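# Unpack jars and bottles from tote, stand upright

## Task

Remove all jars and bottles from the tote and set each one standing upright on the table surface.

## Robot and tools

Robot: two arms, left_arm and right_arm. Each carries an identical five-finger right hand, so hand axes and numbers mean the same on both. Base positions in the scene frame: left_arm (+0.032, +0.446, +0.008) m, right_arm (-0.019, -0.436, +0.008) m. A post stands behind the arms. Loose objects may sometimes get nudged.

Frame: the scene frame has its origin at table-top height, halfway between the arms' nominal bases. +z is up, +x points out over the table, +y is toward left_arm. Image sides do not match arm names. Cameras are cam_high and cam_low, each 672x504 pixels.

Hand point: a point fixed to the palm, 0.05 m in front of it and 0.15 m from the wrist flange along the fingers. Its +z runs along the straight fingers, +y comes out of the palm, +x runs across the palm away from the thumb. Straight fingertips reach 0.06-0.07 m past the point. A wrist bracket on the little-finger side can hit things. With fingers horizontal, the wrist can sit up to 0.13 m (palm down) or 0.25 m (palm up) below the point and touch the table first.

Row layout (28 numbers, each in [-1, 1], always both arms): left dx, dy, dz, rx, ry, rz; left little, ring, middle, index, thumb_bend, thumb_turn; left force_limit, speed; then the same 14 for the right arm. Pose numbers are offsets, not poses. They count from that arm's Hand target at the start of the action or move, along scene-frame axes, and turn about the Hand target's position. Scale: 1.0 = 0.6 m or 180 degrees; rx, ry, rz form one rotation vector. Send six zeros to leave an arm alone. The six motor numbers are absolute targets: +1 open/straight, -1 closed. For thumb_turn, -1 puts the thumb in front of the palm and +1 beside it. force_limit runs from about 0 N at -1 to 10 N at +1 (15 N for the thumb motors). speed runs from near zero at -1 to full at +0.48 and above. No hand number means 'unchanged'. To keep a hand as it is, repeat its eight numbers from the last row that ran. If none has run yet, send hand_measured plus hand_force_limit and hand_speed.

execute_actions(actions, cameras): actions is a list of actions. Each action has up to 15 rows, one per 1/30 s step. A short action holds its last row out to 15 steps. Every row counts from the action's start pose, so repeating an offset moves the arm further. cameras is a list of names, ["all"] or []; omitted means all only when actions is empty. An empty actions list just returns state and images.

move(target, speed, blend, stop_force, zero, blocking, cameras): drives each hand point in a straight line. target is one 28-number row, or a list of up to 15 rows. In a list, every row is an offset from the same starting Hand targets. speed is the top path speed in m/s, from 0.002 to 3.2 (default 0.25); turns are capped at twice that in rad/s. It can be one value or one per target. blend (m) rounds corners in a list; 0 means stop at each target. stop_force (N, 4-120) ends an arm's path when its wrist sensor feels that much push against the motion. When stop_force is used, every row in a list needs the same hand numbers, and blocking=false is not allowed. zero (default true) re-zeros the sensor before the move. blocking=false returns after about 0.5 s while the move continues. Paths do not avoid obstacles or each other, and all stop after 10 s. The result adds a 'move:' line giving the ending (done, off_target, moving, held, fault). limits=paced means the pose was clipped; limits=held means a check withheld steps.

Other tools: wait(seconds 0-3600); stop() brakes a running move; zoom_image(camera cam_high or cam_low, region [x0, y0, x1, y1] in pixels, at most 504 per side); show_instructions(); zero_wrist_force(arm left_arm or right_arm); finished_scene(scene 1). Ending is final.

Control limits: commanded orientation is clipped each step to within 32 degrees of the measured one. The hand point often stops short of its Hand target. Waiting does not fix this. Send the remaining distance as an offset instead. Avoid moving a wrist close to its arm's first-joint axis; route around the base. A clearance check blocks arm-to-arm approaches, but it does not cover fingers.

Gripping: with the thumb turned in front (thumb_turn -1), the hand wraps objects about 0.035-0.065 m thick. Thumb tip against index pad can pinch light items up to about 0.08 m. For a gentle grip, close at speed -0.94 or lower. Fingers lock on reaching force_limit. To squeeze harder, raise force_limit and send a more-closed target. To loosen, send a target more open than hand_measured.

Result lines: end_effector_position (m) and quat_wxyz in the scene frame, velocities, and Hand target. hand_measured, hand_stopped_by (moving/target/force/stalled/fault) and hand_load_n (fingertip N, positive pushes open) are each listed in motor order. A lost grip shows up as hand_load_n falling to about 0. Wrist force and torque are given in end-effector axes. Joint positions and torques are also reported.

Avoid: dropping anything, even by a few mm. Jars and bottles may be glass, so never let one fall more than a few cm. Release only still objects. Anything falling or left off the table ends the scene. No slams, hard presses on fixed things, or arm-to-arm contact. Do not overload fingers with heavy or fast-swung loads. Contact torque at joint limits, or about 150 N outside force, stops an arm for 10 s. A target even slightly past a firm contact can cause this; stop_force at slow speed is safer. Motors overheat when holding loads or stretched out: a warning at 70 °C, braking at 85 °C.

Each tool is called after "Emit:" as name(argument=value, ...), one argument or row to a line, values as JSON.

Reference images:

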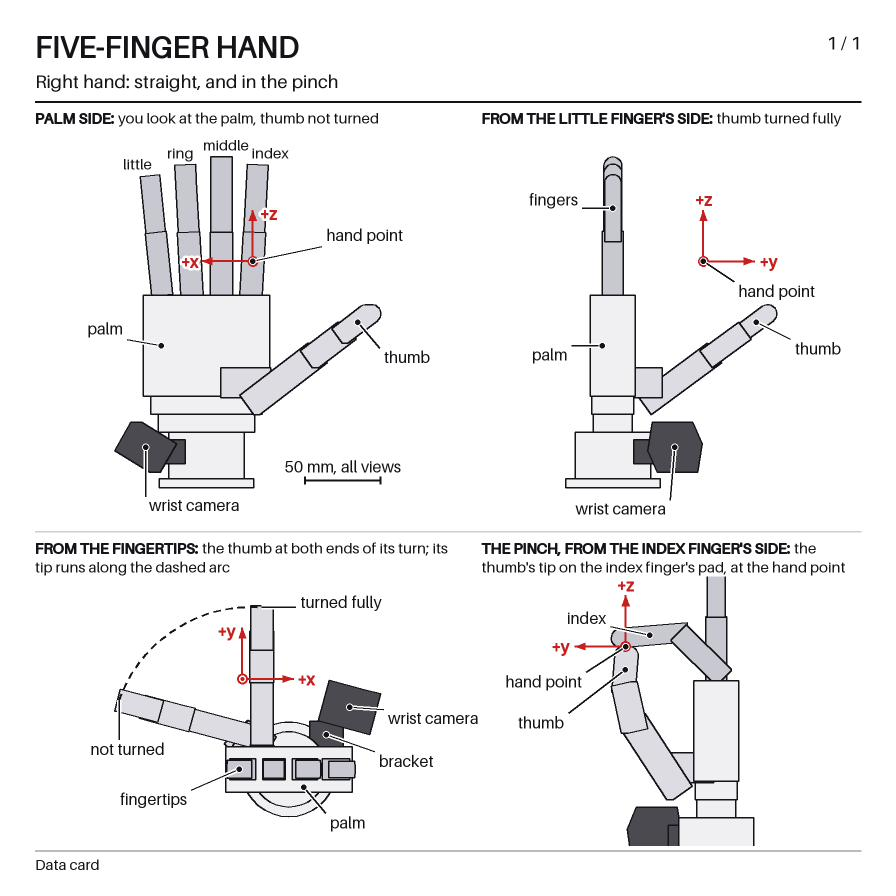

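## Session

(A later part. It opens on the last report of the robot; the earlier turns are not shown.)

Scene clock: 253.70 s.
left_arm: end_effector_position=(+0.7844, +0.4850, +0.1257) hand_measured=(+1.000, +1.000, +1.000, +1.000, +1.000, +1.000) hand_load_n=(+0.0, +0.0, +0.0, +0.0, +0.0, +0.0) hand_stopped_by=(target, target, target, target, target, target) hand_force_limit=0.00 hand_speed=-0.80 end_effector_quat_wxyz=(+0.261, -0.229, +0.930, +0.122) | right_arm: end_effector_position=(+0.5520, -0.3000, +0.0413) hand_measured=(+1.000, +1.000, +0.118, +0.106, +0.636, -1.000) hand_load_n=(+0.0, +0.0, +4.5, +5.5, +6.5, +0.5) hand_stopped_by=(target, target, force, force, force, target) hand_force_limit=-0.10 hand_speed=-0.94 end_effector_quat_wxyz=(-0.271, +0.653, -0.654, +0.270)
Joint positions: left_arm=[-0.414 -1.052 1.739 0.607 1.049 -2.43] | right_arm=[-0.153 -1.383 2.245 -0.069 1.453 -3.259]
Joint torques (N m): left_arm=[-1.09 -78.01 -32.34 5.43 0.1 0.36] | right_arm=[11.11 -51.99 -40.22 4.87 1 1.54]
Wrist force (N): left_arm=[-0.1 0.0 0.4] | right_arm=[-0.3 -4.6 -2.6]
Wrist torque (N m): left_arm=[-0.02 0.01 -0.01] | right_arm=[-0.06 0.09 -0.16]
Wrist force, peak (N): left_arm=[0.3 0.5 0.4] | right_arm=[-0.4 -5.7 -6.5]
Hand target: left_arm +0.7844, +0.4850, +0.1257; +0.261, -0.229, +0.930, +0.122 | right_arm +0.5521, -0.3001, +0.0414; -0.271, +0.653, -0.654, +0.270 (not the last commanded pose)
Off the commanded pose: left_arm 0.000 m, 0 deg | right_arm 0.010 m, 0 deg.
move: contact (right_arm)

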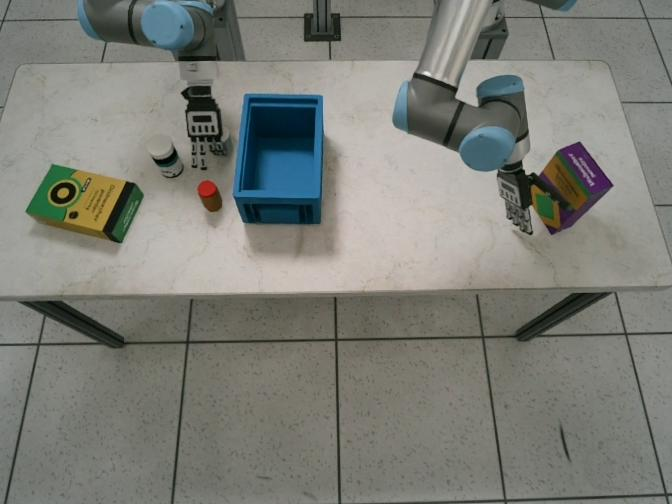

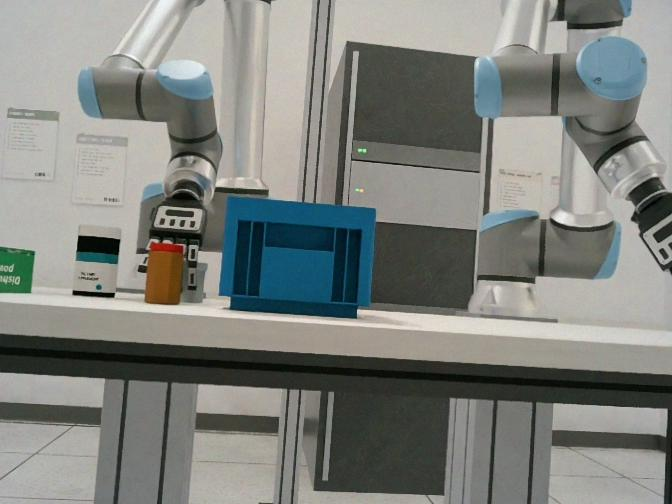

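Emit:
move(
  target=[0,0,0,0,0,0,1,1,1,1,1,1,0,-0.8, 0,0,0,0,0,0,1,1,0.5,0.5,0.95,-1,-0.1,-0.9],
  speed=0.03,
)

Emit:
move(
  target=[0,0,0,0,0,0,1,1,1,1,1,1,0,-0.8, 0,0,0.3,0,0,0,1,1,0.5,0.5,0.95,-1,-0.1,-0.9],
  speed=0.2,
  cameras=["all"],
)

Emit:
zoom_image(
  camera="cam_high",
  region=[130, 70, 340, 230],
)

Emit:
zoom_image(
  camera="cam_low",
  region=[60, 130, 260, 330],
)

Scene clock: 257.47 s.
left_arm: end_effector_position=(+0.7844, +0.4850, +0.1257) hand_measured=(+1.000, +1.000, +1.000, +1.000, +1.000, +1.000) hand_load_n=(+0.0, +0.0, +0.0, +0.0, +0.0, +0.0) hand_stopped_by=(target, target, target, target, target, target) hand_force_limit=0.00 hand_speed=-0.80 end_effector_quat_wxyz=(+0.261, -0.229, +0.930, +0.122) | right_arm: end_effector_position=(+0.5521, -0.3001, +0.0414) hand_measured=(+1.000, +1.000, +0.500, +0.500, +0.950, -1.000) hand_load_n=(+0.0, +0.0, +0.0, +0.0, +0.0, +0.0) hand_stopped_by=(target, target, target, target, target, target) hand_force_limit=-0.10 hand_speed=-0.90 end_effector_quat_wxyz=(-0.271, +0.653, -0.654, +0.270)
Joint positions: left_arm=[-0.414 -1.052 1.739 0.607 1.049 -2.43] | right_arm=[-0.153 -1.383 2.245 -0.069 1.453 -3.259]
Joint torques (N m): left_arm=[0.43 -79.98 -33.06 5.02 0.58 0.2] | right_arm=[10.37 -51.01 -42.05 2.59 0.87 1.46]
Wrist force (N): left_arm=[-0.2 0.0 0.0] | right_arm=[0.2 -1.1 0.3]
Wrist torque (N m): left_arm=[0.00 0.04 -0.02] | right_arm=[-0.16 0.04 -0.11]
Wrist force, peak (N): left_arm=[-0.2 -0.3 -0.3] | right_arm=[-0.2 -4.8 -2.7]
Hand target: left_arm +0.7844, +0.4850, +0.1257; +0.261, -0.229, +0.930, +0.122 | right_arm +0.5521, -0.3001, +0.0414; -0.271, +0.653, -0.654, +0.270
Off the commanded pose: left_arm 0.000 m, 0 deg | right_arm 0.000 m, 0 deg.
move: done

Scene clock: 258.83 s.
left_arm: end_effector_position=(+0.7844, +0.4850, +0.1257) hand_measured=(+1.000, +1.000, +1.000, +1.000, +1.000, +1.000) hand_load_n=(+0.0, +0.0, +0.0, +0.0, -0.5, +0.0) hand_stopped_by=(target, target, target, target, target, target) hand_force_limit=0.00 hand_speed=-0.80 end_effector_quat_wxyz=(+0.261, -0.229, +0.930, +0.122) | right_arm: end_effector_position=(+0.5521, -0.3001, +0.2214) hand_measured=(+1.000, +1.000, +0.500, +0.500, +0.950, -1.000) hand_load_n=(+0.0, +0.0, +0.0, +0.0, +0.0, +0.0) hand_stopped_by=(target, target, target, target, target, target) hand_force_limit=-0.10 hand_speed=-0.90 end_effector_quat_wxyz=(-0.271, +0.653, -0.654, +0.270)
Joint positions: left_arm=[-0.414 -1.052 1.739 0.607 1.049 -2.43] | right_arm=[-0.153 -1.604 2.085 0.312 1.453 -3.259]
Joint torques (N m): left_arm=[0.26 -77.92 -32.65 5.11 0.15 0.29] | right_arm=[-14.75 -39.96 -32.24 3.94 -1.75 -1.98]
Wrist force (N): left_arm=[0.2 -0.2 0.0] | right_arm=[0.6 -1.8 -0.1]
Wrist torque (N m): left_arm=[-0.03 -0.03 0.01] | right_arm=[-0.20 -0.03 -0.17]
Wrist force, peak (N): left_arm=[-0.2 -0.1 -0.4] | right_arm=[0.6 -3.4 -1.4]
Hand target: left_arm +0.7844, +0.4850, +0.1257; +0.261, -0.229, +0.930, +0.122 | right_arm +0.5521, -0.3001, +0.2214; -0.271, +0.653, -0.654, +0.270
Off the commanded pose: left_arm 0.000 m, 0 deg | right_arm 0.000 m, 0 deg.
move: done

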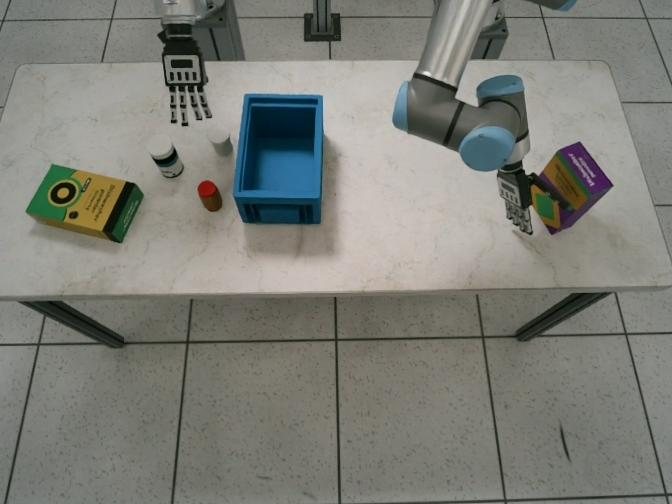

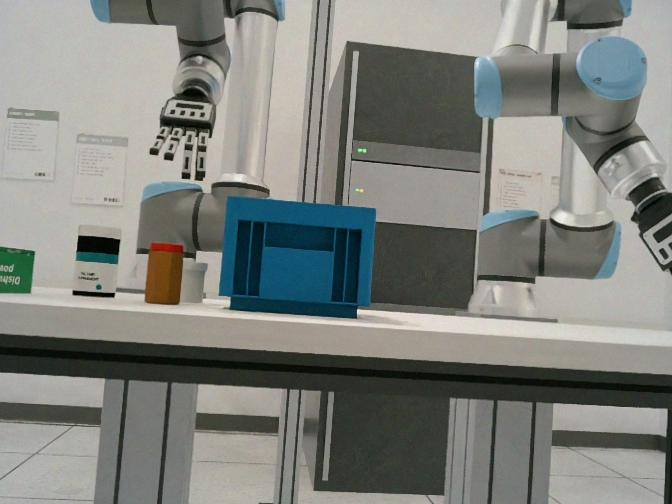

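Scaled by 2.400.

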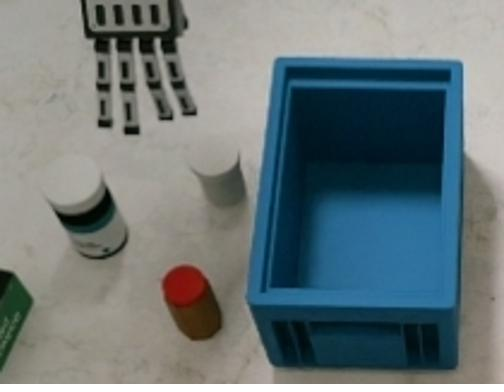

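Scaled by 2.520.

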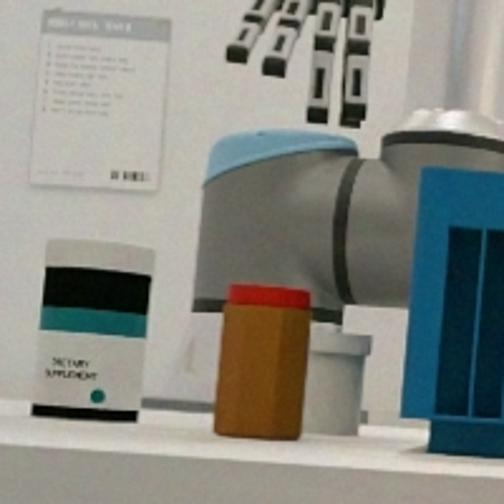

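Emit:
move(
  target=[0,0,0,0,0,0,1,1,1,1,1,1,0,-0.8, 0.18,0.3667,0,0,0,0,1,1,1,1,0.95,-1,-0.1,-0.5],
  speed=0.4,
)

Emit:
move(
  target=[0,0,0,0,0,0,1,1,1,1,1,1,0,-0.8, 0,0,-0.315,0,0,0,1,1,1,1,0.95,-1,-0.1,-0.5],
  speed=0.08,
  stop_force=5,
  cameras=["cam_high"],
)

Emit:
zoom_image(
  camera="cam_high",
  region=[220, 80, 340, 230],
)

Scene clock: 262.83 s.
left_arm: end_effector_position=(+0.7844, +0.4850, +0.1257) hand_measured=(+1.000, +1.000, +1.000, +1.000, +1.000, +1.000) hand_load_n=(+0.0, +0.0, +0.0, -0.5, +0.0, +0.0) hand_stopped_by=(target, target, target, target, target, target) hand_force_limit=0.00 hand_speed=-0.80 end_effector_quat_wxyz=(+0.261, -0.229, +0.930, +0.122) | right_arm: end_effector_position=(+0.6599, -0.0801, +0.2213) hand_measured=(+1.000, +1.000, +1.000, +1.000, +0.950, -1.000) hand_load_n=(+0.0, +0.0, +0.0, +0.0, +0.0, +0.0) hand_stopped_by=(target, target, target, target, target, target) hand_force_limit=-0.10 hand_speed=-0.50 end_effector_quat_wxyz=(-0.271, +0.653, -0.654, +0.270)
Joint positions: left_arm=[-0.414 -1.052 1.739 0.607 1.049 -2.43] | right_arm=[0.279 -1.294 1.731 0.366 1.757 -2.951]
Joint torques (N m): left_arm=[0.8 -78.98 -31.86 5.03 0.59 0.64] | right_arm=[12.86 -49.46 -51.17 0.04 0.67 1.55]
Wrist force (N): left_arm=[-0.2 0.1 -0.1] | right_arm=[0.6 -1.5 0.3]
Wrist torque (N m): left_arm=[0.02 0.03 -0.01] | right_arm=[-0.19 -0.05 0.16]
Wrist force, peak (N): left_arm=[0.2 -0.3 -0.4] | right_arm=[-2.1 -2.6 1.2]
Hand target: left_arm +0.7844, +0.4850, +0.1257; +0.261, -0.229, +0.930, +0.122 | right_arm +0.6601, -0.0800, +0.2214; -0.271, +0.653, -0.654, +0.270
Off the commanded pose: left_arm 0.000 m, 0 deg | right_arm 0.000 m, 0 deg.
move: done

Scene clock: 266.30 s.
left_arm: end_effector_position=(+0.7844, +0.4850, +0.1257) hand_measured=(+1.000, +1.000, +1.000, +1.000, +1.000, +1.000) hand_load_n=(+0.0, +0.0, +0.0, +0.5, +0.0, +0.0) hand_stopped_by=(target, target, target, target, target, target) hand_force_limit=0.00 hand_speed=-0.80 end_effector_quat_wxyz=(+0.261, -0.229, +0.930, +0.122) | right_arm: end_effector_position=(+0.6600, -0.0800, +0.0324) hand_measured=(+1.000, +1.000, +1.000, +1.000, +0.950, -1.000) hand_load_n=(-0.5, +0.0, +0.0, +0.0, +0.0, +0.0) hand_stopped_by=(target, target, target, target, target, target) hand_force_limit=-0.10 hand_speed=-0.50 end_effector_quat_wxyz=(-0.271, +0.653, -0.654, +0.270)
Joint positions: left_arm=[-0.414 -1.052 1.739 0.607 1.049 -2.43] | right_arm=[0.279 -1.115 1.871 0.048 1.757 -2.951]
Joint torques (N m): left_arm=[-0.33 -77.65 -33.13 5.19 -0.02 0.1] | right_arm=[13.5 -79.6 -46.8 2.05 -0.27 0.58]
Wrist force (N): left_arm=[-0.1 0.1 0.1] | right_arm=[0.6 -1.2 0.2]
Wrist torque (N m): left_arm=[0.00 0.01 0.00] | right_arm=[-0.18 -0.06 0.21]
Wrist force, peak (N): left_arm=[-0.4 -0.1 -0.2] | right_arm=[0.7 -2.7 -0.5]
Hand target: left_arm +0.7844, +0.4850, +0.1257; +0.261, -0.229, +0.930, +0.122 | right_arm +0.6601, -0.0800, +0.0324; -0.271, +0.653, -0.654, +0.270
Off the commanded pose: left_arm 0.000 m, 0 deg | right_arm 0.000 m, 0 deg.
move: done

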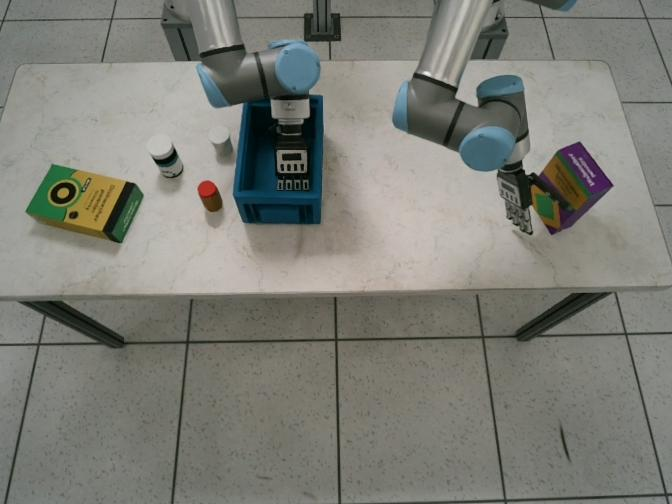

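Scaled by 3.360.

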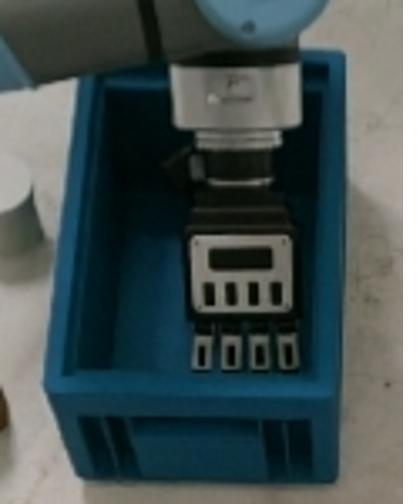

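Emit:
move(
  target=[0,0,0,0,0,0,1,1,1,1,1,1,0,-0.8, 0,-0.0833,0,0,0,0,1,1,1,1,0.95,-1,-0.1,-0.5],
  speed=0.06,
  stop_force=4,
)

Emit:
move(
  target=[0,0,0,0,0,0,1,1,1,1,1,1,0,-0.8, 0,0.025,0.4,0,0,0,1,1,1,1,0.95,-1,-0.1,-0.5],
  speed=0.2,
  cameras=["all"],
)

Scene clock: 269.63 s.
left_arm: end_effector_position=(+0.7844, +0.4850, +0.1257) hand_measured=(+1.000, +1.000, +1.000, +1.000, +1.000, +1.000) hand_load_n=(+0.0, +0.0, +0.0, +0.0, +0.0, +0.0) hand_stopped_by=(target, target, target, target, target, target) hand_force_limit=0.00 hand_speed=-0.80 end_effector_quat_wxyz=(+0.261, -0.229, +0.930, +0.122) | right_arm: end_effector_position=(+0.6601, -0.1300, +0.0324) hand_measured=(+1.000, +1.000, +1.000, +1.000, +0.950, -1.000) hand_load_n=(+0.0, +0.0, +0.0, +0.0, +0.0, +0.0) hand_stopped_by=(target, target, target, target, target, target) hand_force_limit=-0.10 hand_speed=-0.50 end_effector_quat_wxyz=(-0.271, +0.653, -0.654, +0.270)
Joint positions: left_arm=[-0.414 -1.052 1.739 0.607 1.049 -2.43] | right_arm=[0.196 -1.149 1.924 0.019 1.699 -3.011]
Joint torques (N m): left_arm=[1.09 -80 -32.76 5.26 0.09 0.24] | right_arm=[14.94 -52.57 -46.31 4.4 1.37 1.99]
Wrist force (N): left_arm=[0.0 -0.2 0.3] | right_arm=[0.6 -1.2 0.3]
Wrist torque (N m): left_arm=[-0.05 -0.01 -0.01] | right_arm=[-0.20 -0.05 0.07]
Wrist force, peak (N): left_arm=[-0.3 -0.4 0.1] | right_arm=[-2.3 -1.1 0.5]
Hand target: left_arm +0.7844, +0.4850, +0.1257; +0.261, -0.229, +0.930, +0.122 | right_arm +0.6601, -0.1300, +0.0324; -0.271, +0.653, -0.654, +0.270
Off the commanded pose: left_arm 0.000 m, 0 deg | right_arm 0.000 m, 0 deg.
move: done

Scene clock: 271.30 s.
left_arm: end_effector_position=(+0.7844, +0.4850, +0.1257) hand_measured=(+1.000, +1.000, +1.000, +1.000, +1.000, +1.000) hand_load_n=(+0.0, -0.5, +0.0, +0.0, +0.0, +0.0) hand_stopped_by=(target, target, target, target, target, target) hand_force_limit=0.00 hand_speed=-0.80 end_effector_quat_wxyz=(+0.261, -0.229, +0.930, +0.122) | right_arm: end_effector_position=(+0.6601, -0.1149, +0.2724) hand_measured=(+1.000, +1.000, +1.000, +1.000, +0.950, -1.000) hand_load_n=(+0.0, +0.0, +0.0, +0.0, +0.0, +0.0) hand_stopped_by=(target, target, target, target, target, target) hand_force_limit=-0.10 hand_speed=-0.50 end_effector_quat_wxyz=(-0.271, +0.653, -0.654, +0.270)
Joint positions: left_arm=[-0.414 -1.052 1.739 0.607 1.049 -2.43] | right_arm=[0.222 -1.355 1.712 0.44 1.717 -2.992]
Joint torques (N m): left_arm=[0.39 -78.52 -33.3 5.29 0 0.52] | right_arm=[-11.81 -58.44 -35.59 3.49 -1.73 -1.93]
Wrist force (N): left_arm=[0.1 -0.2 0.0] | right_arm=[0.6 -1.8 0.2]
Wrist torque (N m): left_arm=[-0.04 -0.01 -0.01] | right_arm=[-0.26 -0.03 -0.17]
Wrist force, peak (N): left_arm=[0.3 0.4 0.0] | right_arm=[0.5 -3.3 -1.5]
Hand target: left_arm +0.7844, +0.4850, +0.1257; +0.261, -0.229, +0.930, +0.122 | right_arm +0.6601, -0.1150, +0.2724; -0.271, +0.653, -0.654, +0.270
Off the commanded pose: left_arm 0.000 m, 0 deg | right_arm 0.000 m, 0 deg.
move: done

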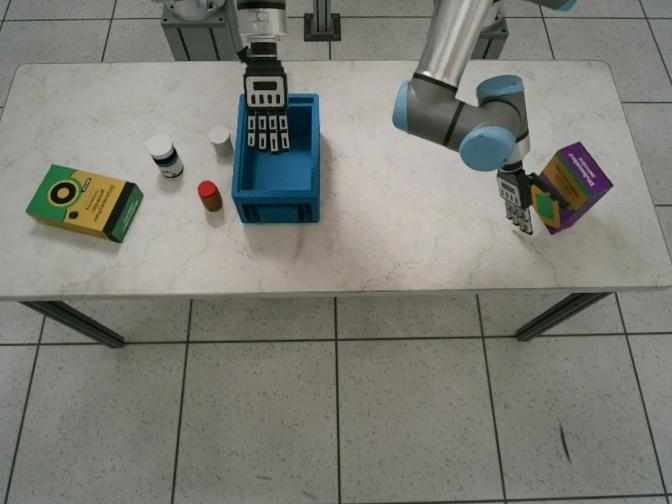

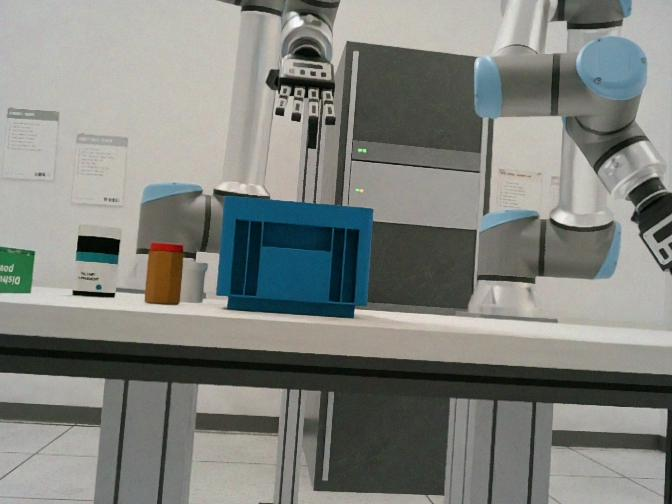

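Emit:
finished_scene(
)

The scene is finished: the task was done.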